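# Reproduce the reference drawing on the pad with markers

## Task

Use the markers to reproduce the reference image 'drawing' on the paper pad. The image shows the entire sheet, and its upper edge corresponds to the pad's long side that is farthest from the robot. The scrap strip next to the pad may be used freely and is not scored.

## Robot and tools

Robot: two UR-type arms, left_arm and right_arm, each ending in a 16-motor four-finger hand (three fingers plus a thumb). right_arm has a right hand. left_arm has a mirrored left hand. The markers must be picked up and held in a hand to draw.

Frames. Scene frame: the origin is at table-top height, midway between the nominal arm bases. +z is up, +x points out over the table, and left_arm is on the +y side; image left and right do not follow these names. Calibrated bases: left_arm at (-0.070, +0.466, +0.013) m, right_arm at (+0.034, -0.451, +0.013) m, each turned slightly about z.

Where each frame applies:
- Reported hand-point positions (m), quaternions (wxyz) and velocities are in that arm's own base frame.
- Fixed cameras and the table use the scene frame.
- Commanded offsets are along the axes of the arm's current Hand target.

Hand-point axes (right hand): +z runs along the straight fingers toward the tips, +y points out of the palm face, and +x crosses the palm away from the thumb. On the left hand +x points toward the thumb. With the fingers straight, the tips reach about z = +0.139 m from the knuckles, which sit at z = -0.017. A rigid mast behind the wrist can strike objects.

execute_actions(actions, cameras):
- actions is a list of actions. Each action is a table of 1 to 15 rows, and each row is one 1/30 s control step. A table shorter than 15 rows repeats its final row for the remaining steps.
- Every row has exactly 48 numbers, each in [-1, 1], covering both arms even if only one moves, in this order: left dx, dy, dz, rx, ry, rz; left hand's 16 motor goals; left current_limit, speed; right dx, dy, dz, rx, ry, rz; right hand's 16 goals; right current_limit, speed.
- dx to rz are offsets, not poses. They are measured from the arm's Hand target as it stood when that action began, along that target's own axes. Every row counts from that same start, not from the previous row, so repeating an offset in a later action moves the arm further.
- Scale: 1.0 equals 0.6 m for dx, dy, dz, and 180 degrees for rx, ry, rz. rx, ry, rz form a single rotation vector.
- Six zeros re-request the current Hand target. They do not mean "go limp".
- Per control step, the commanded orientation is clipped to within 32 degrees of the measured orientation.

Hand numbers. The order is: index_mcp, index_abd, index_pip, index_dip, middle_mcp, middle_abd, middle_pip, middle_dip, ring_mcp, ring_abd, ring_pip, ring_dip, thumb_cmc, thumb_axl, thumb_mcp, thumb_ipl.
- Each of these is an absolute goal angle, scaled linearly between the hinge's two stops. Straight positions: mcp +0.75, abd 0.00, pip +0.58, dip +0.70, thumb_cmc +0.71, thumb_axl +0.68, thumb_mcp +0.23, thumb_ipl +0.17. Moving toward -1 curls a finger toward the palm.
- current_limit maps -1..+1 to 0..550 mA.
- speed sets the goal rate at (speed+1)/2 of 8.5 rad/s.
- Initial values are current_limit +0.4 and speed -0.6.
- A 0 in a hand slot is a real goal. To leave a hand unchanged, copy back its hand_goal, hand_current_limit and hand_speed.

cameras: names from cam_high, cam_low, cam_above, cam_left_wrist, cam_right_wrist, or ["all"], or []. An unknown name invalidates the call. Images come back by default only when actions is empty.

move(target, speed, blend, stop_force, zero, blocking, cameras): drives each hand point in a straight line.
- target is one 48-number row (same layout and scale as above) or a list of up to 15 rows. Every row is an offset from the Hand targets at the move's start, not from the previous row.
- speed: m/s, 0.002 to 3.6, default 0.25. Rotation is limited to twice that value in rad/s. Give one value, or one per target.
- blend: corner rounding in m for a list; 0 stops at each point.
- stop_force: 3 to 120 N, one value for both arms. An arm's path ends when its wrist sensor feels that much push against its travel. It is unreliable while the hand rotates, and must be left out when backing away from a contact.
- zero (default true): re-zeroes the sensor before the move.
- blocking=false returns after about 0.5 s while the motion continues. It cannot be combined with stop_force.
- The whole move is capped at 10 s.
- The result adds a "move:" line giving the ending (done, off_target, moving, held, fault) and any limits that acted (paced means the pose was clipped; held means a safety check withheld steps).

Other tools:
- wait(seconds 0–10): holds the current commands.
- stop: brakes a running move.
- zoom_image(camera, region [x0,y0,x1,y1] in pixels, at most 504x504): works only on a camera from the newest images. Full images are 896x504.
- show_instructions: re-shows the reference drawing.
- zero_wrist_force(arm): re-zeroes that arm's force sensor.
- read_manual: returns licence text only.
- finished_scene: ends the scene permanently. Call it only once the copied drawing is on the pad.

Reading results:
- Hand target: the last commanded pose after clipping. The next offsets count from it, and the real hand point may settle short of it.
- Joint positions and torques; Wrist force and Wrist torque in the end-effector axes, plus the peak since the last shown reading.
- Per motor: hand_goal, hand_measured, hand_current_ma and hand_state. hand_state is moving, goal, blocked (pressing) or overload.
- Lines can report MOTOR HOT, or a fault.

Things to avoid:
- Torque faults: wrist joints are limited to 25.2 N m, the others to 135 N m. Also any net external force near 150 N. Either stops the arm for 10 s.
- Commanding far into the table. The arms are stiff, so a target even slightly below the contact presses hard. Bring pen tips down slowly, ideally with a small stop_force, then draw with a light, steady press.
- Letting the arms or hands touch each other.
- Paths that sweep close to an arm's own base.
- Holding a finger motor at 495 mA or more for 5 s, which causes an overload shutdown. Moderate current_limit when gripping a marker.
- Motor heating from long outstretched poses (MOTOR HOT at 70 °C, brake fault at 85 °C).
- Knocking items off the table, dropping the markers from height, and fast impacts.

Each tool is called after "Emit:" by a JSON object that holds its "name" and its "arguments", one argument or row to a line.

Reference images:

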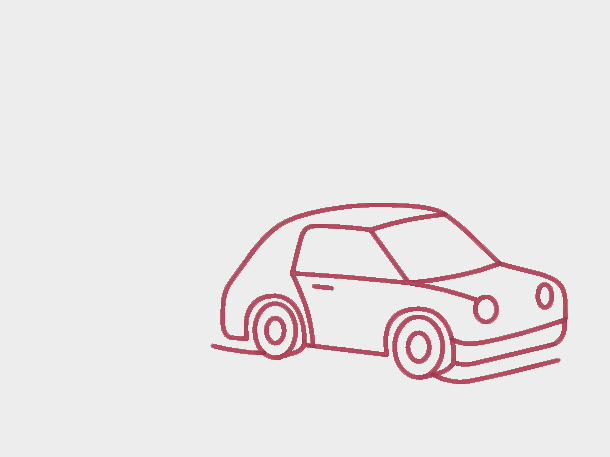

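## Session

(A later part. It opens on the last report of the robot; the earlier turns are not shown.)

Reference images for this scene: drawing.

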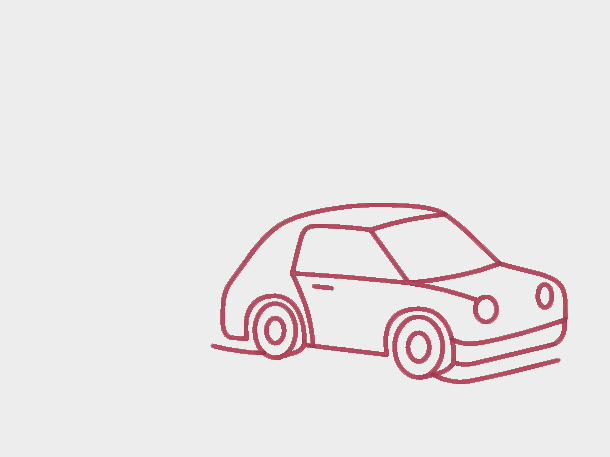

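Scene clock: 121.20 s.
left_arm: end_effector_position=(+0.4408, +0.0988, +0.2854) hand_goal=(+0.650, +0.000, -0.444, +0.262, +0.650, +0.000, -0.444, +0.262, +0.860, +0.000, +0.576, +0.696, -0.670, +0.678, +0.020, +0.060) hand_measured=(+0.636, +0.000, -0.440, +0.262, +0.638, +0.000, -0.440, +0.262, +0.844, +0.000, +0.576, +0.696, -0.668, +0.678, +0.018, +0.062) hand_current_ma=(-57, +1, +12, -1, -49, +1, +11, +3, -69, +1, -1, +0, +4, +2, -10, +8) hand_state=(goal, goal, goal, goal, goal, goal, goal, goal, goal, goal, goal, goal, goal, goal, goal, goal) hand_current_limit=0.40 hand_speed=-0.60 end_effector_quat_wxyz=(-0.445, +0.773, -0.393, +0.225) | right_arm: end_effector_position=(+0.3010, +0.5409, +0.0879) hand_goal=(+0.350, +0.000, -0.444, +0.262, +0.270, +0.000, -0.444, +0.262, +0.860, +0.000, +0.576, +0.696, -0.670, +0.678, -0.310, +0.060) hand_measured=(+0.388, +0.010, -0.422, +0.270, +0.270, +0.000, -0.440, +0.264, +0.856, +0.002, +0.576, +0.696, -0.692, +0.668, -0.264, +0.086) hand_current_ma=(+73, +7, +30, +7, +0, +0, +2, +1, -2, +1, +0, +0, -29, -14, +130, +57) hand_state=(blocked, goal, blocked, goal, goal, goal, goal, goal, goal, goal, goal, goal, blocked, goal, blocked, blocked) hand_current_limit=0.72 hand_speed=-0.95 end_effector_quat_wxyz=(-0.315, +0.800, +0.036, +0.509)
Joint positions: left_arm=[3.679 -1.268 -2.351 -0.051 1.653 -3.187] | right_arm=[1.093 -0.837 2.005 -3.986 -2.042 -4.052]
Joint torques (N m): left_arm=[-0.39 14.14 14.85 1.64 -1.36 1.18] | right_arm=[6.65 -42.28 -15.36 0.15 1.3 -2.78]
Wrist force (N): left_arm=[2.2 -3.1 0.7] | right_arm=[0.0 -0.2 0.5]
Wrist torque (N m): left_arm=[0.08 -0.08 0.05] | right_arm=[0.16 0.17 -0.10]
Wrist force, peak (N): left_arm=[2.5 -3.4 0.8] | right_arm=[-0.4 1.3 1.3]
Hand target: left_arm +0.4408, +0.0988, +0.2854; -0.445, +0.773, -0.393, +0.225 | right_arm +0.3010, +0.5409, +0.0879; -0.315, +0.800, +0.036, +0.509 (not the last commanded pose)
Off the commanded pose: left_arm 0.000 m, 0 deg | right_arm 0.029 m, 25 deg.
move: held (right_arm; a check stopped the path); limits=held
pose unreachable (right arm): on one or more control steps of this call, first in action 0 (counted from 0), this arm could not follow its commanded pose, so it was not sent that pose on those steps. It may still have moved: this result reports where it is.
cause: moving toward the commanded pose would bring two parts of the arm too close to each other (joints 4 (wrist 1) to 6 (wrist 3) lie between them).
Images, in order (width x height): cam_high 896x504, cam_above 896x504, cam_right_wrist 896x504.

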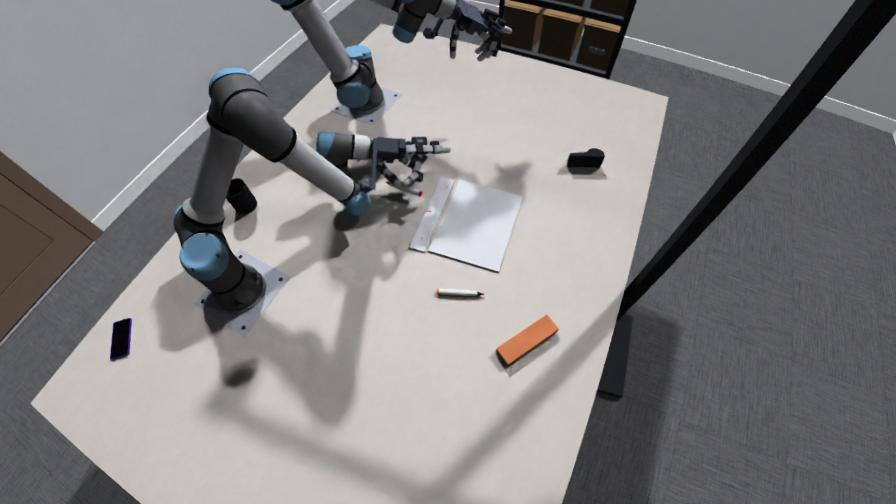

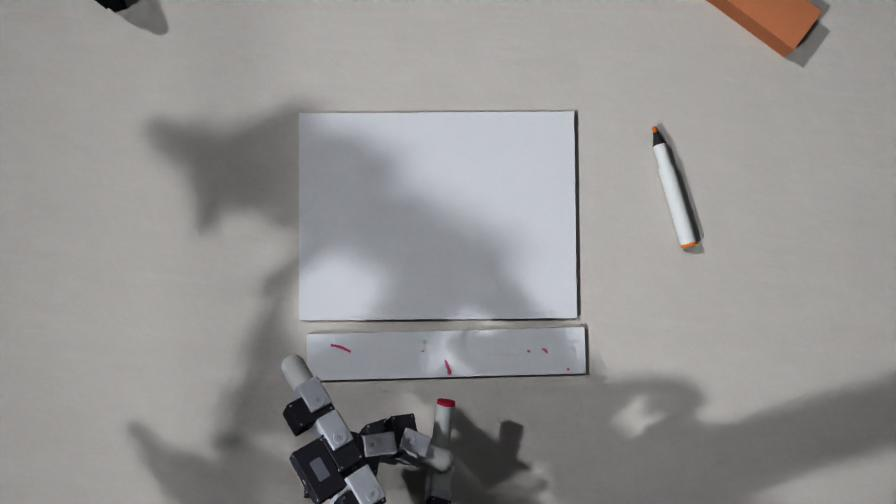

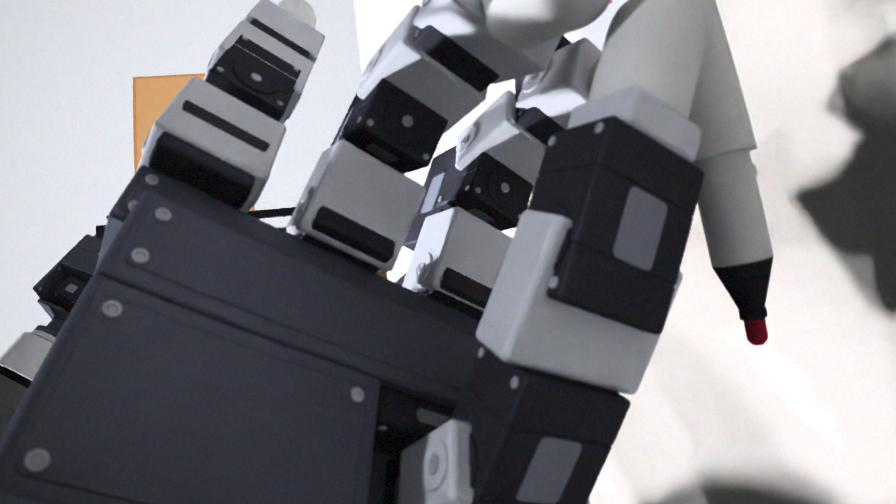

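Emit:
{"name": "move", "arguments": {
  "target": [0,0,0,0,0,0,0.65,0,-0.445,0.261,0.65,0,-0.445,0.261,0.86,0,0.576,0.696,-0.671,0.678,0.02,0.06,0.4,-0.6,-0.031,0.0281,0.0264,0.0056,-0.0335,0.0718,0.35,0,-0.445,0.261,0.27,0,-0.445,0.261,0.86,0,0.576,0.696,-0.671,0.678,-0.31,0.06,0.72,-0.95],
  "speed": 0.25,
  "cameras": ["cam_above"]
}}

Scene clock: 122.27 s.
left_arm: end_effector_position=(+0.4408, +0.0988, +0.2854) hand_goal=(+0.650, +0.000, -0.444, +0.262, +0.650, +0.000, -0.444, +0.262, +0.860, +0.000, +0.576, +0.696, -0.670, +0.678, +0.020, +0.060) hand_measured=(+0.636, +0.000, -0.440, +0.262, +0.638, +0.000, -0.440, +0.262, +0.844, +0.000, +0.576, +0.696, -0.668, +0.678, +0.018, +0.062) hand_current_ma=(-57, +1, +12, -1, -49, +1, +11, +3, -69, +1, -1, +0, +4, +2, -10, +8) hand_state=(goal, goal, goal, goal, goal, goal, goal, goal, goal, goal, goal, goal, goal, goal, goal, goal) hand_current_limit=0.40 hand_speed=-0.60 end_effector_quat_wxyz=(-0.445, +0.773, -0.393, +0.225) | right_arm: end_effector_position=(+0.3020, +0.5410, +0.0849) hand_goal=(+0.350, +0.000, -0.444, +0.262, +0.270, +0.000, -0.444, +0.262, +0.860, +0.000, +0.576, +0.696, -0.670, +0.678, -0.310, +0.060) hand_measured=(+0.388, +0.010, -0.422, +0.270, +0.270, +0.000, -0.440, +0.264, +0.856, +0.002, +0.576, +0.696, -0.692, +0.666, -0.264, +0.086) hand_current_ma=(+73, +7, +30, +7, +0, +0, +2, +1, -3, +1, +0, +0, -30, -14, +130, +57) hand_state=(blocked, goal, blocked, goal, goal, goal, goal, goal, goal, goal, goal, goal, blocked, goal, blocked, blocked) hand_current_limit=0.72 hand_speed=-0.95 end_effector_quat_wxyz=(-0.322, +0.803, +0.028, +0.500)
Joint positions: left_arm=[3.679 -1.268 -2.351 -0.051 1.653 -3.187] | right_arm=[1.084 -0.84 2.011 -3.981 -2.025 -4.026]
Joint torques (N m): left_arm=[-1.11 13.84 14.83 1.86 -1.31 0.96] | right_arm=[11.03 -36.46 -20.49 -3.37 -2.42 -2.74]
Wrist force (N): left_arm=[2.5 -2.9 0.6] | right_arm=[0.3 0.2 0.5]
Wrist torque (N m): left_arm=[0.11 -0.12 0.06] | right_arm=[0.19 0.11 -0.05]
Wrist force, peak (N): left_arm=[2.4 -3.4 0.8] | right_arm=[0.4 1.9 1.5]
Hand target: left_arm +0.4408, +0.0988, +0.2854; -0.445, +0.773, -0.393, +0.225 | right_arm +0.3020, +0.5411, +0.0849; -0.322, +0.803, +0.028, +0.500 (not the last commanded pose)
Off the commanded pose: left_arm 0.000 m, 0 deg | right_arm 0.027 m, 13 deg.
move: held (right_arm; a check stopped the path); limits=held
pose unreachable (right arm): on one or more control steps of this call, first in action 0 (counted from 0), this arm could not follow its commanded pose, so it was not sent that pose on those steps. It may still have moved: this result reports where it is.
cause: moving toward the commanded pose would bring two parts of the arm too close to each other (joints 4 (wrist 1) to 6 (wrist 3) lie between them).
Images, in order (width x height): cam_above 896x504.

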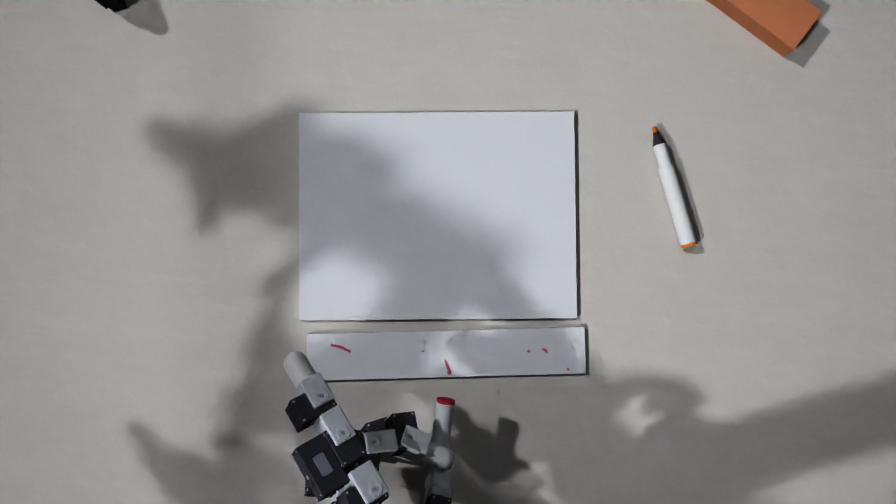

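Emit:
{"name": "move", "arguments": {
  "target": [0,0,0,0,0,0,0.65,0,-0.445,0.261,0.65,0,-0.445,0.261,0.86,0,0.576,0.696,-0.671,0.678,0.02,0.06,0.4,-0.6,0.041,-0.0245,-0.0146,0.114,-0.068,-0.0404,0.35,0,-0.445,0.261,0.27,0,-0.445,0.261,0.86,0,0.576,0.696,-0.671,0.678,-0.31,0.06,0.72,-0.95],
  "speed": 0.25
}}

Scene clock: 124.00 s.
left_arm: end_effector_position=(+0.4408, +0.0988, +0.2854) hand_goal=(+0.650, +0.000, -0.444, +0.262, +0.650, +0.000, -0.444, +0.262, +0.860, +0.000, +0.576, +0.696, -0.670, +0.678, +0.020, +0.060) hand_measured=(+0.636, +0.000, -0.440, +0.262, +0.638, +0.000, -0.440, +0.262, +0.844, +0.000, +0.576, +0.696, -0.668, +0.678, +0.018, +0.062) hand_current_ma=(-57, +1, +12, -1, -49, +1, +11, +3, -69, +1, -1, +0, +4, +2, -10, +8) hand_state=(goal, goal, goal, goal, goal, goal, goal, goal, goal, goal, goal, goal, goal, goal, goal, goal) hand_current_limit=0.40 hand_speed=-0.60 end_effector_quat_wxyz=(-0.445, +0.773, -0.393, +0.225) | right_arm: end_effector_position=(+0.3019, +0.5411, +0.1149) hand_goal=(+0.350, +0.000, -0.444, +0.262, +0.270, +0.000, -0.444, +0.262, +0.860, +0.000, +0.576, +0.696, -0.670, +0.678, -0.310, +0.060) hand_measured=(+0.388, +0.010, -0.422, +0.270, +0.270, +0.000, -0.440, +0.264, +0.856, +0.002, +0.576, +0.696, -0.692, +0.666, -0.264, +0.086) hand_current_ma=(+73, +7, +30, +7, +0, +0, +2, +1, -3, +1, +0, +0, -30, -14, +130, +57) hand_state=(blocked, goal, blocked, goal, goal, goal, goal, goal, goal, goal, goal, goal, blocked, goal, blocked, blocked) hand_current_limit=0.72 hand_speed=-0.95 end_effector_quat_wxyz=(-0.422, +0.778, +0.201, +0.419)
Joint positions: left_arm=[3.679 -1.268 -2.351 -0.051 1.653 -3.187] | right_arm=[0.897 -0.977 2.194 -4.058 -1.431 -4.219]
Joint torques (N m): left_arm=[-0.07 13.7 14.88 1.59 -1.38 1.02] | right_arm=[4.44 -29.16 -17.99 -3.2 2.31 0.73]
Wrist force (N): left_arm=[2.3 -3.3 0.7] | right_arm=[0.3 0.5 0.8]
Wrist torque (N m): left_arm=[0.05 -0.10 0.06] | right_arm=[0.23 0.13 -0.13]
Wrist force, peak (N): left_arm=[2.5 -3.2 1.0] | right_arm=[0.7 -0.3 1.7]
Hand target: left_arm +0.4408, +0.0988, +0.2854; -0.445, +0.773, -0.393, +0.225 | right_arm +0.3019, +0.5411, +0.1149; -0.423, +0.778, +0.201, +0.419
Off the commanded pose: left_arm 0.000 m, 0 deg | right_arm 0.000 m, 0 deg.
move: done

Emit:
{"name": "move", "arguments": {
  "target": [0,0,0,0,0,0,0.65,0,-0.445,0.261,0.65,0,-0.445,0.261,0.86,0,0.576,0.696,-0.671,0.678,0.02,0.06,0.4,-0.6,-0.0861,0.0281,0.0247,0.0046,-0.0299,0.0635,0.35,0,-0.445,0.261,0.27,0,-0.445,0.261,0.86,0,0.576,0.696,-0.671,0.678,-0.31,0.06,0.72,-0.95],
  "speed": 0.25,
  "cameras": ["cam_above", "cam_right_wrist"]
}}

Scene clock: 125.23 s.
left_arm: end_effector_position=(+0.4408, +0.0988, +0.2854) hand_goal=(+0.650, +0.000, -0.444, +0.262, +0.650, +0.000, -0.444, +0.262, +0.860, +0.000, +0.576, +0.696, -0.670, +0.678, +0.020, +0.060) hand_measured=(+0.636, +0.000, -0.440, +0.262, +0.638, +0.000, -0.440, +0.262, +0.844, +0.000, +0.576, +0.696, -0.668, +0.678, +0.018, +0.062) hand_current_ma=(-57, +1, +12, -1, -49, +1, +11, +3, -69, +1, -1, +0, +4, +2, -10, +8) hand_state=(goal, goal, goal, goal, goal, goal, goal, goal, goal, goal, goal, goal, goal, goal, goal, goal) hand_current_limit=0.40 hand_speed=-0.60 end_effector_quat_wxyz=(-0.445, +0.773, -0.393, +0.225) | right_arm: end_effector_position=(+0.2911, +0.5460, +0.0600) hand_goal=(+0.350, +0.000, -0.444, +0.262, +0.270, +0.000, -0.444, +0.262, +0.860, +0.000, +0.576, +0.696, -0.670, +0.678, -0.310, +0.060) hand_measured=(+0.388, +0.010, -0.422, +0.270, +0.270, +0.000, -0.440, +0.264, +0.856, +0.002, +0.576, +0.696, -0.692, +0.666, -0.264, +0.086) hand_current_ma=(+73, +7, +30, +7, +0, +0, +2, +1, -3, +1, +0, +0, -30, -14, +130, +57) hand_state=(blocked, goal, blocked, goal, goal, goal, goal, goal, goal, goal, goal, goal, blocked, goal, blocked, blocked) hand_current_limit=0.72 hand_speed=-0.95 end_effector_quat_wxyz=(-0.458, +0.810, +0.145, +0.336)
Joint positions: left_arm=[3.679 -1.268 -2.351 -0.051 1.653 -3.187] | right_arm=[0.859 -0.9 2.188 -4.057 -1.332 -4.045]
Joint torques (N m): left_arm=[-1.07 13.67 15.6 1.52 -1.27 0.94] | right_arm=[11 -33.92 -2.41 -3.94 -0.88 0.28]
Wrist force (N): left_arm=[2.4 -3.0 0.9] | right_arm=[0.6 -0.1 0.8]
Wrist torque (N m): left_arm=[0.07 -0.09 0.06] | right_arm=[0.19 0.05 0.02]
Wrist force, peak (N): left_arm=[2.4 -3.5 0.9] | right_arm=[1.6 -0.2 0.7]
Hand target: left_arm +0.4408, +0.0988, +0.2854; -0.445, +0.773, -0.393, +0.225 | right_arm +0.2909, +0.5460, +0.0599; -0.458, +0.810, +0.145, +0.336
Off the commanded pose: left_arm 0.000 m, 0 deg | right_arm 0.000 m, 0 deg.
move: done
Images, in order (width x height): cam_above 896x504, cam_right_wrist 896x504.

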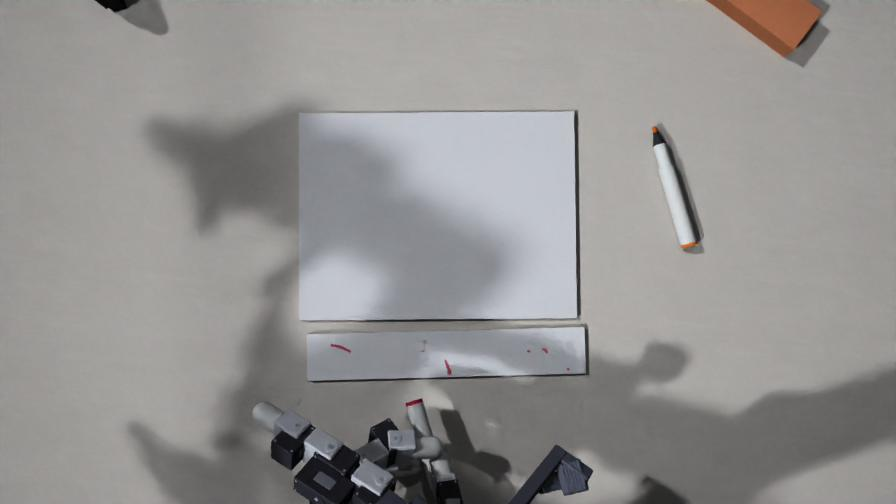

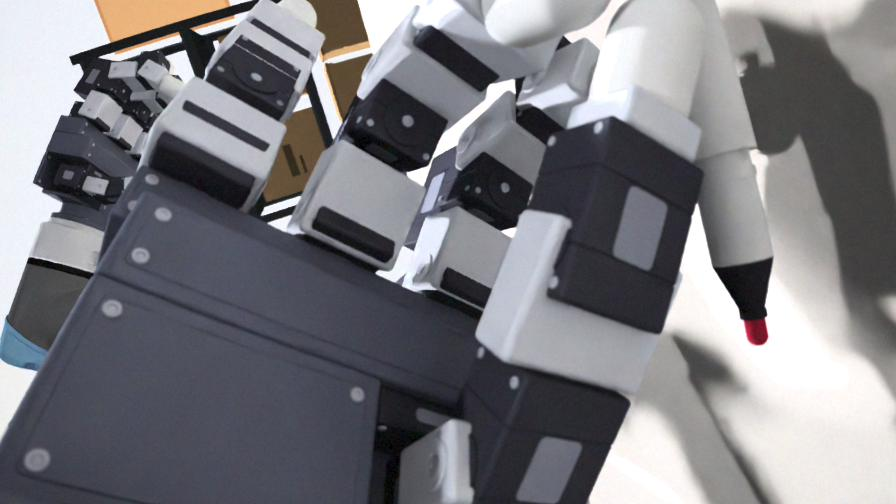

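Emit:
{"name": "move", "arguments": {
  "target": [
    [0,0,0,0,0,0,0.65,0,-0.445,0.261,0.65,0,-0.445,0.261,0.86,0,0.576,0.696,-0.671,0.678,0.02,0.06,0.4,-0.6,-0.0226,0.0215,0.0118,0,0,0,0.35,0,-0.445,0.261,0.27,0,-0.445,0.261,0.86,0,0.576,0.696,-0.671,0.678,-0.31,0.06,0.72,-0.95],
    [0,0,0,0,0,0,0.65,0,-0.445,0.261,0.65,0,-0.445,0.261,0.86,0,0.576,0.696,-0.671,0.678,0.02,0.06,0.4,-0.6,-0.0474,0.0451,0.0247,0,0,0,0.35,0,-0.445,0.261,0.27,0,-0.445,0.261,0.86,0,0.576,0.696,-0.671,0.678,-0.31,0.06,0.72,-0.95]
  ],
  "speed": [0.1, 0.015],
  "stop_force": 3,
  "cameras": ["cam_above", "cam_right_wrist"]
}}

Scene clock: 127.57 s.
left_arm: end_effector_position=(+0.4408, +0.0988, +0.2854) hand_goal=(+0.650, +0.000, -0.444, +0.262, +0.650, +0.000, -0.444, +0.262, +0.860, +0.000, +0.576, +0.696, -0.670, +0.678, +0.020, +0.060) hand_measured=(+0.636, +0.000, -0.440, +0.262, +0.638, +0.000, -0.440, +0.262, +0.844, +0.000, +0.576, +0.696, -0.668, +0.678, +0.018, +0.062) hand_current_ma=(-57, +1, +12, -1, -49, +1, +11, +3, -69, +1, -1, +0, +4, +2, -10, +8) hand_state=(goal, goal, goal, goal, goal, goal, goal, goal, goal, goal, goal, goal, goal, goal, goal, goal) hand_current_limit=0.40 hand_speed=-0.60 end_effector_quat_wxyz=(-0.445, +0.773, -0.393, +0.225) | right_arm: end_effector_position=(+0.2909, +0.5460, +0.0261) hand_goal=(+0.350, +0.000, -0.444, +0.262, +0.270, +0.000, -0.444, +0.262, +0.860, +0.000, +0.576, +0.696, -0.670, +0.678, -0.310, +0.060) hand_measured=(+0.388, +0.004, -0.422, +0.270, +0.270, +0.000, -0.440, +0.264, +0.856, +0.002, +0.576, +0.696, -0.692, +0.666, -0.264, +0.086) hand_current_ma=(+73, +1, +29, +7, +0, +0, +2, +1, -3, +1, +0, +0, -32, -15, +130, +57) hand_state=(blocked, goal, blocked, goal, goal, goal, goal, goal, goal, goal, goal, goal, blocked, goal, blocked, blocked) hand_current_limit=0.72 hand_speed=-0.95 end_effector_quat_wxyz=(-0.458, +0.810, +0.145, +0.336)
Joint positions: left_arm=[3.679 -1.268 -2.351 -0.051 1.653 -3.187] | right_arm=[0.859 -0.805 2.174 -4.136 -1.331 -4.045]
Joint torques (N m): left_arm=[-0.12 13.22 15.04 1.65 -1.29 1.06] | right_arm=[-2.07 -29.07 2.04 -2.06 -1.19 1.67]
Wrist force (N): left_arm=[2.3 -3.2 0.8] | right_arm=[1.7 -1.4 0.4]
Wrist torque (N m): left_arm=[0.05 -0.09 0.06] | right_arm=[0.17 0.04 0.06]
Wrist force, peak (N): left_arm=[2.4 -3.4 0.7] | right_arm=[2.6 -4.7 -3.0]
Hand target: left_arm +0.4408, +0.0988, +0.2854; -0.445, +0.773, -0.393, +0.225 | right_arm +0.2909, +0.5460, +0.0261; -0.458, +0.810, +0.145, +0.336 (not the last commanded pose)
Off the commanded pose: left_arm 0.000 m, 0 deg | right_arm 0.008 m, 0 deg.
move: contact (right_arm); path passed 1 of 2 targets
Images, in order (width x height): cam_above 896x504, cam_right_wrist 896x504.

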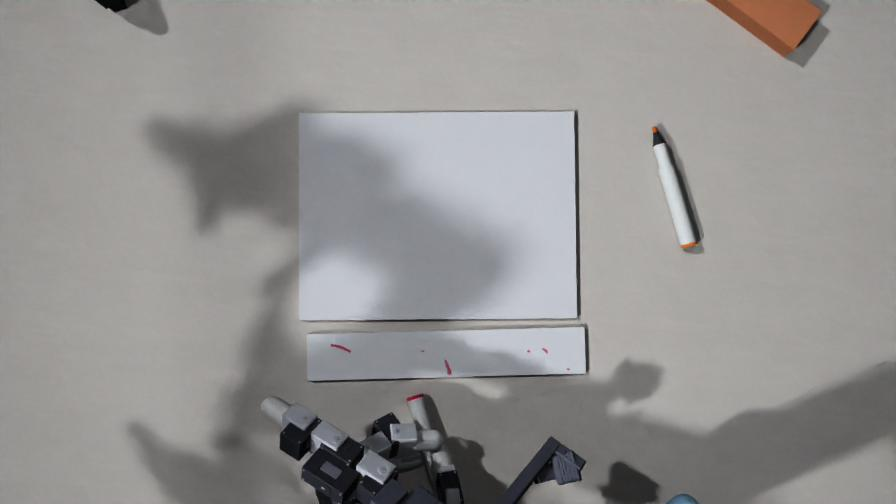

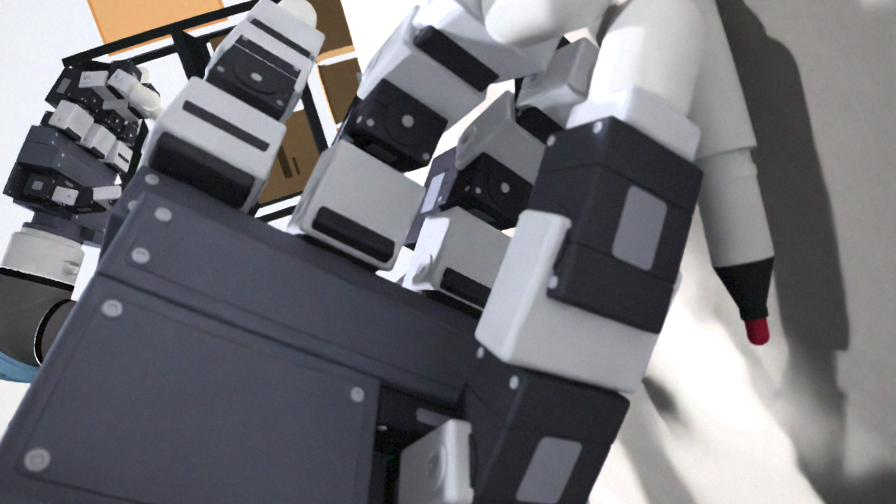

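Emit:
{"name": "move", "arguments": {
  "target": [
    [0,0,0,0,0,0,0.65,0,-0.445,0.261,0.65,0,-0.445,0.261,0.86,0,0.576,0.696,-0.671,0.678,0.02,0.06,0.4,-0.6,0,0,0,0,0,0,0.42,0,-0.445,0.261,0.42,0,-0.445,0.261,0.86,0,0.576,0.696,-0.671,0.678,-0.16,0.06,0.72,-0.93],
    [0,0,0,0,0,0,0.65,0,-0.445,0.261,0.65,0,-0.445,0.261,0.86,0,0.576,0.696,-0.671,0.678,0.02,0.06,0.4,-0.6,0.0045,-0.0043,-0.0024,0,0,0,0.48,0,-0.445,0.261,0.48,0,-0.445,0.261,0.86,0,0.576,0.696,-0.671,0.678,-0.08,0.06,0.72,-0.93]
  ],
  "speed": [0.05, 0.02],
  "cameras": ["cam_above", "cam_right_wrist"]
}}

Scene clock: 130.13 s.
left_arm: end_effector_position=(+0.4408, +0.0988, +0.2854) hand_goal=(+0.650, +0.000, -0.444, +0.262, +0.650, +0.000, -0.444, +0.262, +0.860, +0.000, +0.576, +0.696, -0.670, +0.678, +0.020, +0.060) hand_measured=(+0.636, +0.000, -0.440, +0.262, +0.638, +0.000, -0.440, +0.262, +0.844, +0.000, +0.576, +0.696, -0.668, +0.678, +0.018, +0.062) hand_current_ma=(-57, +1, +12, -1, -49, +1, +11, +3, -69, +1, -1, +0, +4, +2, -10, +8) hand_state=(goal, goal, goal, goal, goal, goal, goal, goal, goal, goal, goal, goal, goal, goal, goal, goal) hand_current_limit=0.40 hand_speed=-0.60 end_effector_quat_wxyz=(-0.445, +0.773, -0.393, +0.225) | right_arm: end_effector_position=(+0.2909, +0.5459, +0.0301) hand_goal=(+0.480, +0.000, -0.444, +0.262, +0.480, +0.000, -0.444, +0.262, +0.860, +0.000, +0.576, +0.696, -0.670, +0.678, -0.080, +0.060) hand_measured=(+0.470, +0.004, -0.440, +0.264, +0.472, +0.000, -0.440, +0.264, +0.856, +0.002, +0.576, +0.696, -0.666, +0.678, -0.082, +0.062) hand_current_ma=(-9, +1, +3, +1, -8, +0, +2, +1, -3, +1, +0, +0, +2, +0, -1, +2) hand_state=(goal, goal, goal, goal, goal, goal, goal, goal, goal, goal, goal, goal, goal, goal, goal, goal) hand_current_limit=0.72 hand_speed=-0.93 end_effector_quat_wxyz=(-0.458, +0.810, +0.145, +0.336)
Joint positions: left_arm=[3.679 -1.268 -2.351 -0.051 1.653 -3.187] | right_arm=[0.859 -0.817 2.176 -4.127 -1.332 -4.045]
Joint torques (N m): left_arm=[-0.77 12.57 14.75 1.37 -1.33 0.89] | right_arm=[9.1 -28 -10 -5.54 -1.94 1.85]
Wrist force (N): left_arm=[2.3 -3.1 0.8] | right_arm=[1.1 0.0 0.8]
Wrist torque (N m): left_arm=[0.07 -0.09 0.06] | right_arm=[0.19 -0.01 0.04]
Wrist force, peak (N): left_arm=[2.4 -3.5 1.0] | right_arm=[1.5 -1.2 0.1]
Hand target: left_arm +0.4408, +0.0988, +0.2854; -0.445, +0.773, -0.393, +0.225 | right_arm +0.2909, +0.5459, +0.0301; -0.458, +0.810, +0.145, +0.336
Off the commanded pose: left_arm 0.000 m, 0 deg | right_arm 0.000 m, 0 deg.
move: done
Images, in order (width x height): cam_above 896x504, cam_right_wrist 896x504.

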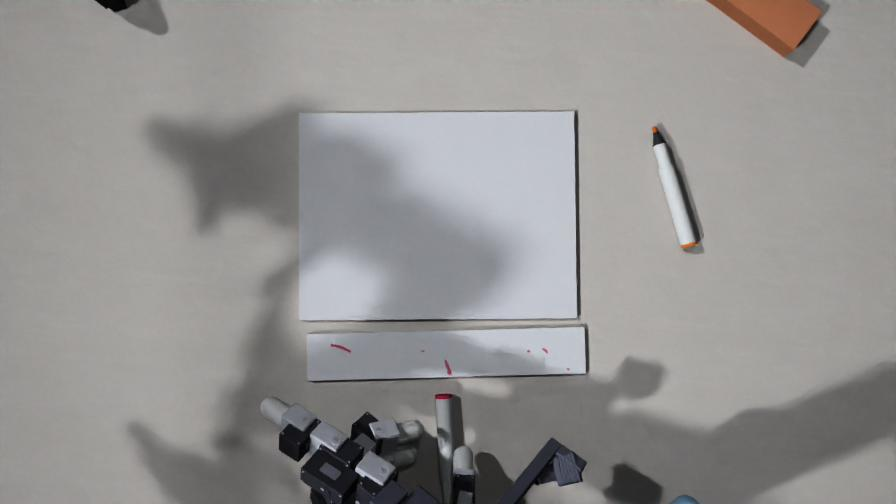

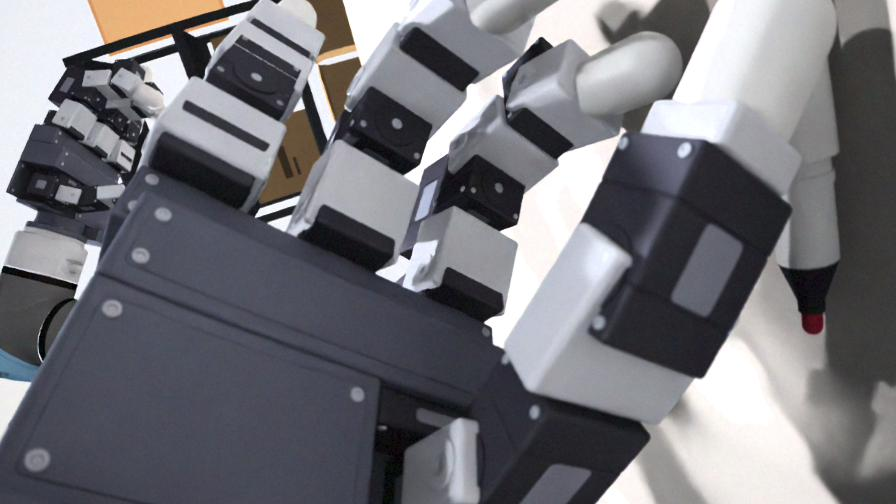

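Emit:
{"name": "move", "arguments": {
  "target": [
    [0,0,0,0,0,0,0.65,0,-0.445,0.261,0.65,0,-0.445,0.261,0.86,0,0.576,0.696,-0.671,0.678,0.02,0.06,0.4,-0.6,0.002,-0.002,-0.001,0,0,0,0.62,0,-0.445,0.261,0.62,0,-0.445,0.261,0.62,0,-0.445,0.261,-0.671,0.678,0.02,0.06,0.72,-0.8],
    [0,0,0,0,0,0,0.65,0,-0.445,0.261,0.65,0,-0.445,0.261,0.86,0,0.576,0.696,-0.671,0.678,0.02,0.06,0.4,-0.6,0.079,-0.0751,-0.0412,0,0,0,0.62,0,-0.445,0.261,0.62,0,-0.445,0.261,0.62,0,-0.445,0.261,-0.671,0.678,0.02,0.06,0.72,-0.8]
  ],
  "speed": 0.15,
  "cameras": ["cam_above", "cam_right_wrist"]
}}

Scene clock: 133.03 s.
left_arm: end_effector_position=(+0.4408, +0.0988, +0.2854) hand_goal=(+0.650, +0.000, -0.444, +0.262, +0.650, +0.000, -0.444, +0.262, +0.860, +0.000, +0.576, +0.696, -0.670, +0.678, +0.020, +0.060) hand_measured=(+0.636, +0.000, -0.440, +0.262, +0.638, +0.000, -0.440, +0.262, +0.844, +0.000, +0.576, +0.696, -0.668, +0.678, +0.018, +0.062) hand_current_ma=(-57, +1, +12, -1, -49, +1, +11, +3, -69, +1, -1, +0, +4, +2, -10, +8) hand_state=(goal, goal, goal, goal, goal, goal, goal, goal, goal, goal, goal, goal, goal, goal, goal, goal) hand_current_limit=0.40 hand_speed=-0.60 end_effector_quat_wxyz=(-0.445, +0.773, -0.393, +0.225) | right_arm: end_effector_position=(+0.2909, +0.5460, +0.0999) hand_goal=(+0.620, +0.000, -0.444, +0.262, +0.620, +0.000, -0.444, +0.262, +0.620, +0.000, -0.444, +0.262, -0.670, +0.678, +0.020, +0.060) hand_measured=(+0.610, +0.004, -0.440, +0.264, +0.610, +0.000, -0.440, +0.264, +0.618, +0.002, -0.440, +0.264, -0.666, +0.678, +0.018, +0.062) hand_current_ma=(-10, +1, +2, +1, -9, +0, +2, +1, -2, +1, +2, +1, +3, +0, -2, +1) hand_state=(goal, goal, goal, goal, goal, goal, goal, goal, goal, goal, goal, goal, goal, goal, goal, goal) hand_current_limit=0.72 hand_speed=-0.80 end_effector_quat_wxyz=(-0.458, +0.810, +0.145, +0.336)
Joint positions: left_arm=[3.679 -1.268 -2.351 -0.051 1.653 -3.187] | right_arm=[0.859 -1.009 2.196 -3.954 -1.332 -4.045]
Joint torques (N m): left_arm=[-1.62 12.29 14.87 1.54 -1.3 0.73] | right_arm=[-5.96 -39.09 -20.63 -2.78 1.79 -2.8]
Wrist force (N): left_arm=[2.4 -3.1 0.7] | right_arm=[0.6 -0.3 0.7]
Wrist torque (N m): left_arm=[0.07 -0.10 0.07] | right_arm=[0.19 0.06 -0.05]
Wrist force, peak (N): left_arm=[2.3 -3.6 0.8] | right_arm=[1.7 -0.9 0.2]
Hand target: left_arm +0.4408, +0.0988, +0.2854; -0.445, +0.773, -0.393, +0.225 | right_arm +0.2909, +0.5460, +0.1000; -0.458, +0.810, +0.145, +0.336
Off the commanded pose: left_arm 0.000 m, 0 deg | right_arm 0.000 m, 0 deg.
move: done
Images, in order (width x height): cam_above 896x504, cam_right_wrist 896x504.

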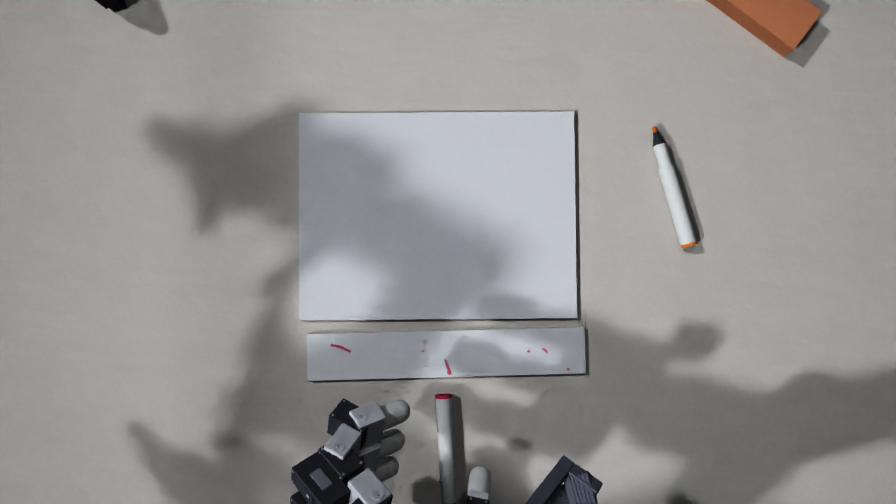

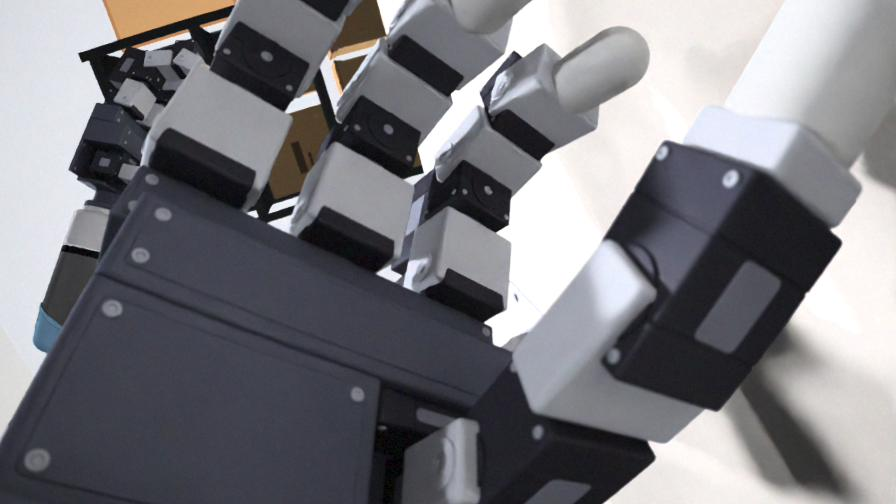

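Emit:
{"name": "move", "arguments": {
  "target": [0,0,0,0,0,0,0.65,0,-0.445,0.261,0.65,0,-0.445,0.261,0.86,0,0.576,0.696,-0.671,0.678,0.02,0.06,0.4,-0.6,-0.0572,0.0308,-0.0245,0.0291,-0.1947,0.16,0.58,0,-0.445,0.261,0.58,0,-0.445,0.261,0.58,0.2,-0.445,0.261,-0.771,0.533,0.02,0.06,0.72,-0.8],
  "speed": 0.3,
  "cameras": ["cam_above", "cam_right_wrist", "cam_high"]
}}

Emit:
{"name": "zoom_image", "arguments": {
  "camera": "cam_above",
  "region": [320, 350, 600, 504]
}}

Scene clock: 136.43 s.
left_arm: end_effector_position=(+0.4408, +0.0988, +0.2854) hand_goal=(+0.650, +0.000, -0.444, +0.262, +0.650, +0.000, -0.444, +0.262, +0.860, +0.000, +0.576, +0.696, -0.670, +0.678, +0.020, +0.060) hand_measured=(+0.636, +0.000, -0.440, +0.262, +0.638, +0.000, -0.440, +0.262, +0.844, +0.000, +0.576, +0.696, -0.668, +0.678, +0.018, +0.062) hand_current_ma=(-57, +1, +12, -1, -49, +1, +11, +3, -69, +1, -1, +0, +4, +2, -10, +8) hand_state=(goal, goal, goal, goal, goal, goal, goal, goal, goal, goal, goal, goal, goal, goal, goal, goal) hand_current_limit=0.40 hand_speed=-0.60 end_effector_quat_wxyz=(-0.445, +0.773, -0.393, +0.225) | right_arm: end_effector_position=(+0.2699, +0.5262, +0.0700) hand_goal=(+0.580, +0.000, -0.444, +0.262, +0.580, +0.000, -0.444, +0.262, +0.580, +0.200, -0.444, +0.262, -0.770, +0.534, +0.020, +0.060) hand_measured=(+0.578, +0.004, -0.440, +0.264, +0.578, +0.000, -0.440, +0.264, +0.578, +0.198, -0.440, +0.264, -0.764, +0.536, +0.018, +0.062) hand_current_ma=(-2, +1, +2, +1, -1, +0, +2, +1, -1, -1, +2, +1, +5, +2, -1, +1) hand_state=(goal, goal, goal, goal, goal, goal, goal, goal, goal, goal, goal, goal, goal, goal, goal, goal) hand_current_limit=0.72 hand_speed=-0.80 end_effector_quat_wxyz=(-0.497, +0.862, +0.087, -0.050)
Joint positions: left_arm=[3.679 -1.268 -2.351 -0.051 1.653 -3.187] | right_arm=[0.592 -1.096 2.128 -3.185 -0.643 -4.025]
Joint torques (N m): left_arm=[-3.32 12.64 15.15 1.75 -1.42 0.72] | right_arm=[10.83 -37.83 -5.95 -0.84 2.84 1.82]
Wrist force (N): left_arm=[2.5 -3.1 1.0] | right_arm=[0.9 -0.9 0.6]
Wrist torque (N m): left_arm=[0.06 -0.12 0.07] | right_arm=[0.13 -0.07 -0.08]
Wrist force, peak (N): left_arm=[2.3 -3.5 0.8] | right_arm=[1.3 -1.2 0.2]
Hand target: left_arm +0.4408, +0.0988, +0.2854; -0.445, +0.773, -0.393, +0.225 | right_arm +0.2698, +0.5262, +0.0700; -0.497, +0.862, +0.087, -0.050
Off the commanded pose: left_arm 0.000 m, 0 deg | right_arm 0.000 m, 0 deg.
move: done
Images, in order (width x height): cam_high 896x504, cam_above 896x504, cam_right_wrist 896x504.

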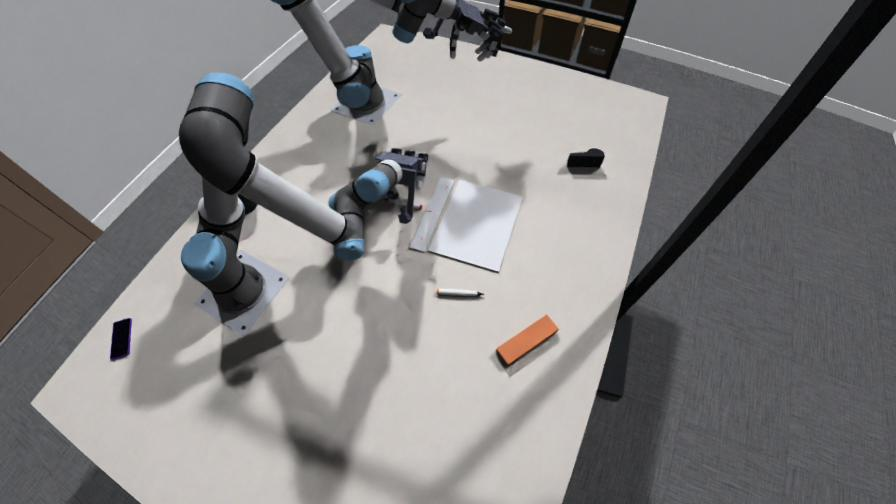

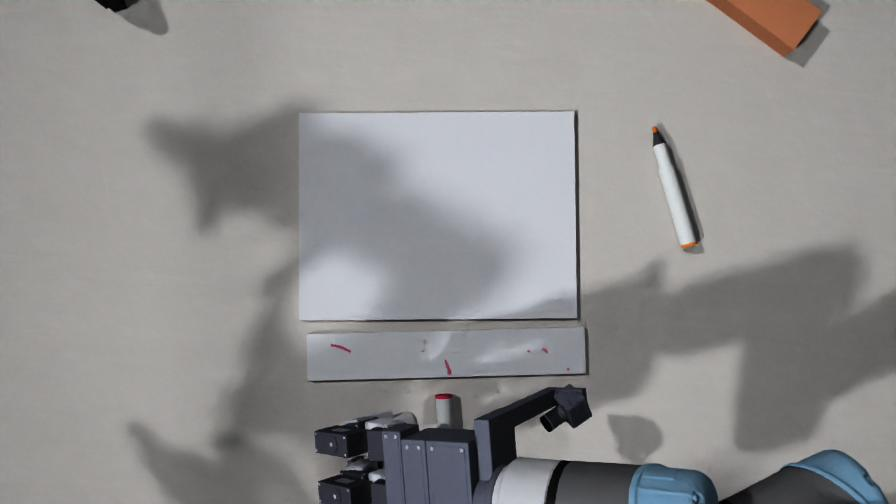

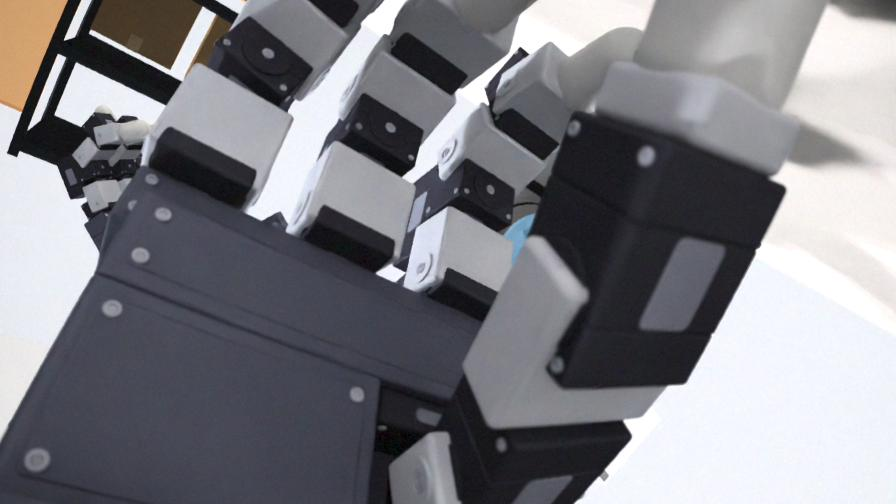

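Scaled by 1.800.

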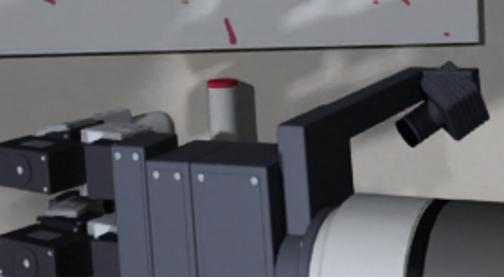

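Emit:
{"name": "move", "arguments": {
  "target": [
    [0,0,0,0,0,0,0.65,0,-0.445,0.261,0.65,0,-0.445,0.261,0.86,0,0.576,0.696,-0.671,0.678,0.02,0.06,0.4,-0.6,0,0.0548,0.0317,0,0,0,0.58,0,-0.445,0.261,0.58,0,-0.445,0.261,0.58,0.2,-0.445,0.261,-0.771,0.533,0.02,0.06,0.72,-0.8],
    [0,0,0,0,0,0,0.65,0,-0.445,0.261,0.65,0,-0.445,0.261,0.86,0,0.576,0.696,-0.671,0.678,0.02,0.06,0.4,-0.6,0,0.0563,0.0325,0,0,0,0.46,0,-0.445,0.261,0.46,0,-0.445,0.261,0.46,0.2,-0.445,0.261,-0.771,0.533,-0.1,0.06,0.72,-0.8]
  ],
  "speed": 0.1
}}

Emit:
{"name": "move", "arguments": {
  "target": [0,0,0,0,0,0,0.65,0,-0.445,0.261,0.65,0,-0.445,0.261,0.86,0,0.576,0.696,-0.671,0.678,0.02,0.06,0.4,-0.6,0,0.0289,0.0167,0,0,0,0.46,0,-0.445,0.261,0.46,0,-0.445,0.261,0.46,0.2,-0.445,0.261,-0.771,0.533,-0.1,0.06,0.72,-0.8],
  "speed": 0.015,
  "stop_force": 3,
  "cameras": ["cam_above"]
}}

Scene clock: 138.37 s.
left_arm: end_effector_position=(+0.4408, +0.0988, +0.2854) hand_goal=(+0.650, +0.000, -0.444, +0.262, +0.650, +0.000, -0.444, +0.262, +0.860, +0.000, +0.576, +0.696, -0.670, +0.678, +0.020, +0.060) hand_measured=(+0.636, +0.000, -0.440, +0.262, +0.638, +0.000, -0.440, +0.262, +0.844, +0.000, +0.576, +0.696, -0.668, +0.678, +0.018, +0.062) hand_current_ma=(-57, +1, +12, -1, -49, +1, +11, +3, -69, +1, -1, +0, +4, +2, -10, +8) hand_state=(goal, goal, goal, goal, goal, goal, goal, goal, goal, goal, goal, goal, goal, goal, goal, goal) hand_current_limit=0.40 hand_speed=-0.60 end_effector_quat_wxyz=(-0.445, +0.773, -0.393, +0.225) | right_arm: end_effector_position=(+0.2698, +0.5262, +0.0310) hand_goal=(+0.460, +0.000, -0.444, +0.262, +0.460, +0.000, -0.444, +0.262, +0.460, +0.200, -0.444, +0.262, -0.770, +0.534, -0.100, +0.060) hand_measured=(+0.458, +0.004, -0.440, +0.264, +0.458, +0.000, -0.440, +0.264, +0.458, +0.198, -0.440, +0.264, -0.764, +0.536, -0.098, +0.062) hand_current_ma=(-1, +1, +2, +1, -1, +0, +2, +1, -1, -1, +2, +1, +5, +2, +2, +1) hand_state=(goal, goal, goal, goal, goal, goal, goal, goal, goal, goal, goal, goal, goal, goal, goal, goal) hand_current_limit=0.72 hand_speed=-0.80 end_effector_quat_wxyz=(-0.497, +0.862, +0.087, -0.050)
Joint positions: left_arm=[3.679 -1.268 -2.351 -0.051 1.653 -3.187] | right_arm=[0.592 -1 2.134 -3.287 -0.643 -4.025]
Joint torques (N m): left_arm=[-1.7 12.44 14.9 1.58 -1.22 0.88] | right_arm=[-7.44 -40.18 -21.3 -2.85 3.45 0.18]
Wrist force (N): left_arm=[2.2 -3.2 0.4] | right_arm=[0.9 -1.3 0.0]
Wrist torque (N m): left_arm=[0.09 -0.09 0.05] | right_arm=[0.12 -0.06 -0.07]
Wrist force, peak (N): left_arm=[2.6 -3.3 0.8] | right_arm=[0.9 -1.9 0.3]
Hand target: left_arm +0.4408, +0.0988, +0.2854; -0.445, +0.773, -0.393, +0.225 | right_arm +0.2698, +0.5262, +0.0310; -0.497, +0.862, +0.087, -0.050
Off the commanded pose: left_arm 0.000 m, 0 deg | right_arm 0.000 m, 0 deg.
move: done

Scene clock: 140.33 s.
left_arm: end_effector_position=(+0.4408, +0.0988, +0.2854) hand_goal=(+0.650, +0.000, -0.444, +0.262, +0.650, +0.000, -0.444, +0.262, +0.860, +0.000, +0.576, +0.696, -0.670, +0.678, +0.020, +0.060) hand_measured=(+0.636, +0.000, -0.440, +0.262, +0.638, +0.000, -0.440, +0.262, +0.844, +0.000, +0.576, +0.696, -0.668, +0.678, +0.018, +0.062) hand_current_ma=(-57, +1, +12, -1, -49, +1, +11, +3, -69, +1, -1, +0, +4, +2, -10, +8) hand_state=(goal, goal, goal, goal, goal, goal, goal, goal, goal, goal, goal, goal, goal, goal, goal, goal) hand_current_limit=0.40 hand_speed=-0.60 end_effector_quat_wxyz=(-0.445, +0.773, -0.393, +0.225) | right_arm: end_effector_position=(+0.2699, +0.5262, +0.0137) hand_goal=(+0.460, +0.000, -0.444, +0.262, +0.460, +0.000, -0.444, +0.262, +0.460, +0.200, -0.444, +0.262, -0.770, +0.534, -0.100, +0.060) hand_measured=(+0.458, +0.004, -0.446, +0.260, +0.458, +0.000, -0.446, +0.260, +0.458, +0.200, -0.444, +0.262, -0.764, +0.536, -0.098, +0.062) hand_current_ma=(-1, +1, -1, -1, -1, +0, -1, -1, -1, +0, +0, +0, +5, +2, +2, +1) hand_state=(goal, goal, goal, goal, goal, goal, goal, goal, goal, goal, goal, goal, goal, goal, goal, goal) hand_current_limit=0.72 hand_speed=-0.80 end_effector_quat_wxyz=(-0.497, +0.862, +0.087, -0.050)
Joint positions: left_arm=[3.679 -1.268 -2.351 -0.051 1.653 -3.187] | right_arm=[0.592 -0.956 2.133 -3.33 -0.643 -4.025]
Joint torques (N m): left_arm=[-2.5 12.84 15.23 1.46 -1.25 0.79] | right_arm=[-8.23 -34.6 -1.57 -1.87 -0.99 -2.21]
Wrist force (N): left_arm=[2.4 -2.9 0.5] | right_arm=[1.1 -1.0 0.1]
Wrist torque (N m): left_arm=[0.13 -0.10 0.06] | right_arm=[0.17 -0.09 -0.03]
Wrist force, peak (N): left_arm=[2.3 -3.3 1.0] | right_arm=[0.5 -7.4 0.0]
Hand target: left_arm +0.4408, +0.0988, +0.2854; -0.445, +0.773, -0.393, +0.225 | right_arm +0.2698, +0.5262, +0.0137; -0.497, +0.862, +0.087, -0.050 (not the last commanded pose)
Off the commanded pose: left_arm 0.000 m, 0 deg | right_arm 0.003 m, 0 deg.
move: contact (right_arm)
Images, in order (width x height): cam_above 896x504.

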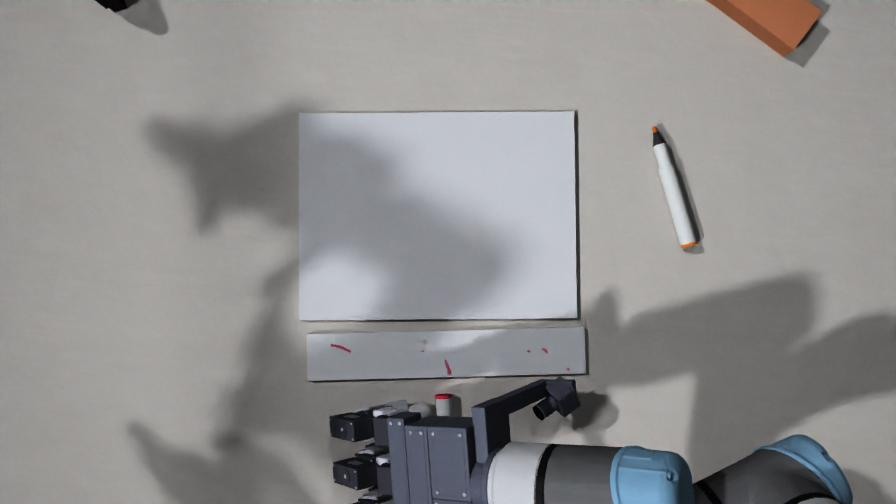

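Emit:
{"name": "move", "arguments": {
  "target": [0,0,0,0,0,0,0.65,0,-0.445,0.261,0.65,0,-0.445,0.261,0.86,0,0.576,0.696,-0.671,0.678,0.02,0.06,0.4,-0.6,0,-0.00144,-0.00083,0,0,0,0.37,0,-0.445,0.261,0.37,0,-0.445,0.261,0.37,0.2,-0.445,0.261,-0.771,0.533,-0.26,0.06,0.72,-0.9],
  "speed": 0.05,
  "cameras": ["cam_above","cam_right_wrist"]
}}

Scene clock: 142.00 s.
left_arm: end_effector_position=(+0.4408, +0.0988, +0.2854) hand_goal=(+0.650, +0.000, -0.444, +0.262, +0.650, +0.000, -0.444, +0.262, +0.860, +0.000, +0.576, +0.696, -0.670, +0.678, +0.020, +0.060) hand_measured=(+0.636, +0.000, -0.440, +0.262, +0.638, +0.000, -0.440, +0.262, +0.844, +0.000, +0.576, +0.696, -0.668, +0.678, +0.018, +0.062) hand_current_ma=(-57, +1, +12, -1, -49, +1, +11, +3, -69, +1, -1, +0, +4, +2, -10, +8) hand_state=(goal, goal, goal, goal, goal, goal, goal, goal, goal, goal, goal, goal, goal, goal, goal, goal) hand_current_limit=0.40 hand_speed=-0.60 end_effector_quat_wxyz=(-0.445, +0.773, -0.393, +0.225) | right_arm: end_effector_position=(+0.2698, +0.5262, +0.0147) hand_goal=(+0.370, +0.000, -0.444, +0.262, +0.370, +0.000, -0.444, +0.262, +0.370, +0.200, -0.444, +0.262, -0.770, +0.534, -0.260, +0.060) hand_measured=(+0.378, +0.004, -0.436, +0.264, +0.384, +0.000, -0.432, +0.266, +0.380, +0.200, -0.434, +0.264, -0.762, +0.534, -0.176, +0.082) hand_current_ma=(+7, +1, +7, +1, +17, +0, +11, +2, +10, +0, +9, +1, +8, +0, +316, +44) hand_state=(goal, goal, goal, goal, goal, goal, goal, goal, goal, goal, goal, goal, goal, goal, blocked, blocked) hand_current_limit=0.72 hand_speed=-0.90 end_effector_quat_wxyz=(-0.497, +0.862, +0.087, -0.050)
Joint positions: left_arm=[3.679 -1.268 -2.351 -0.051 1.653 -3.187] | right_arm=[0.592 -0.959 2.133 -3.327 -0.643 -4.025]
Joint torques (N m): left_arm=[-2.58 12.34 14.42 1.74 -1.4 0.87] | right_arm=[-8.26 -37.39 -2.41 -0.81 -0.71 -1.82]
Wrist force (N): left_arm=[2.1 -3.2 0.6] | right_arm=[1.0 -0.6 0.1]
Wrist torque (N m): left_arm=[0.08 -0.07 0.04] | right_arm=[0.22 -0.08 -0.03]
Wrist force, peak (N): left_arm=[2.4 -3.2 0.9] | right_arm=[1.2 -1.4 0.3]
Hand target: left_arm +0.4408, +0.0988, +0.2854; -0.445, +0.773, -0.393, +0.225 | right_arm +0.2698, +0.5262, +0.0147; -0.497, +0.862, +0.087, -0.050
Off the commanded pose: left_arm 0.000 m, 0 deg | right_arm 0.000 m, 0 deg.
move: done
Images, in order (width x height): cam_above 896x504, cam_right_wrist 896x504.

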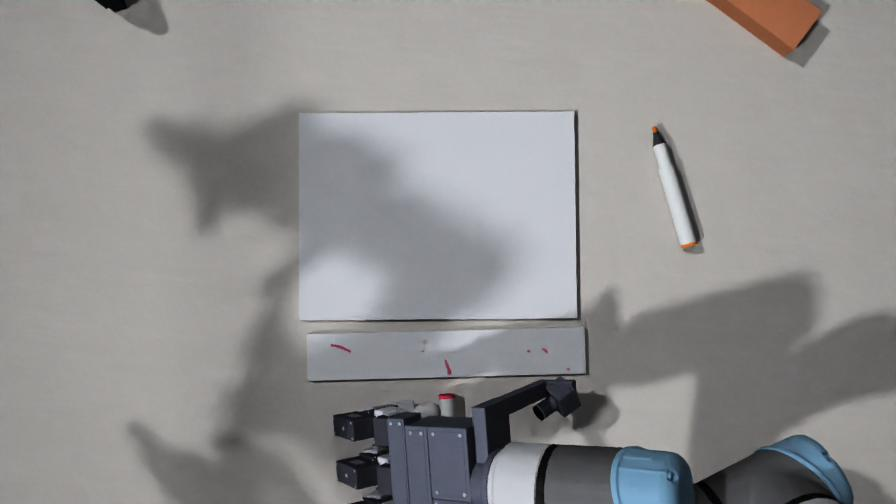

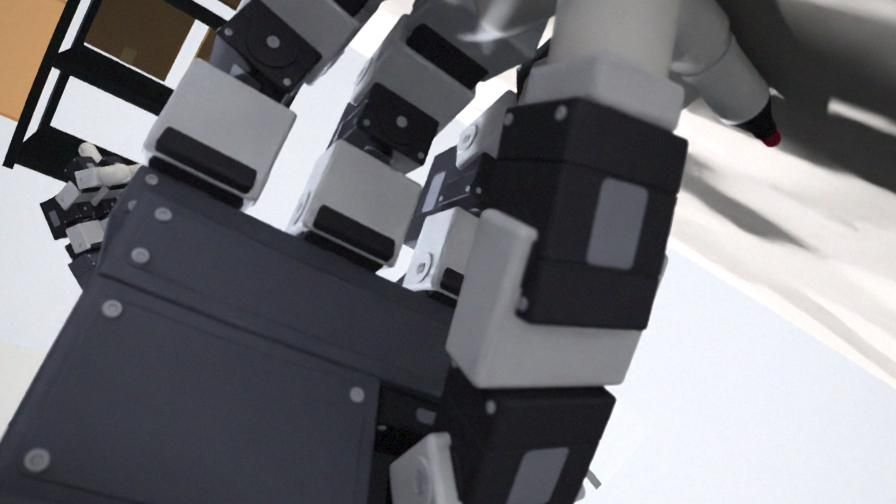

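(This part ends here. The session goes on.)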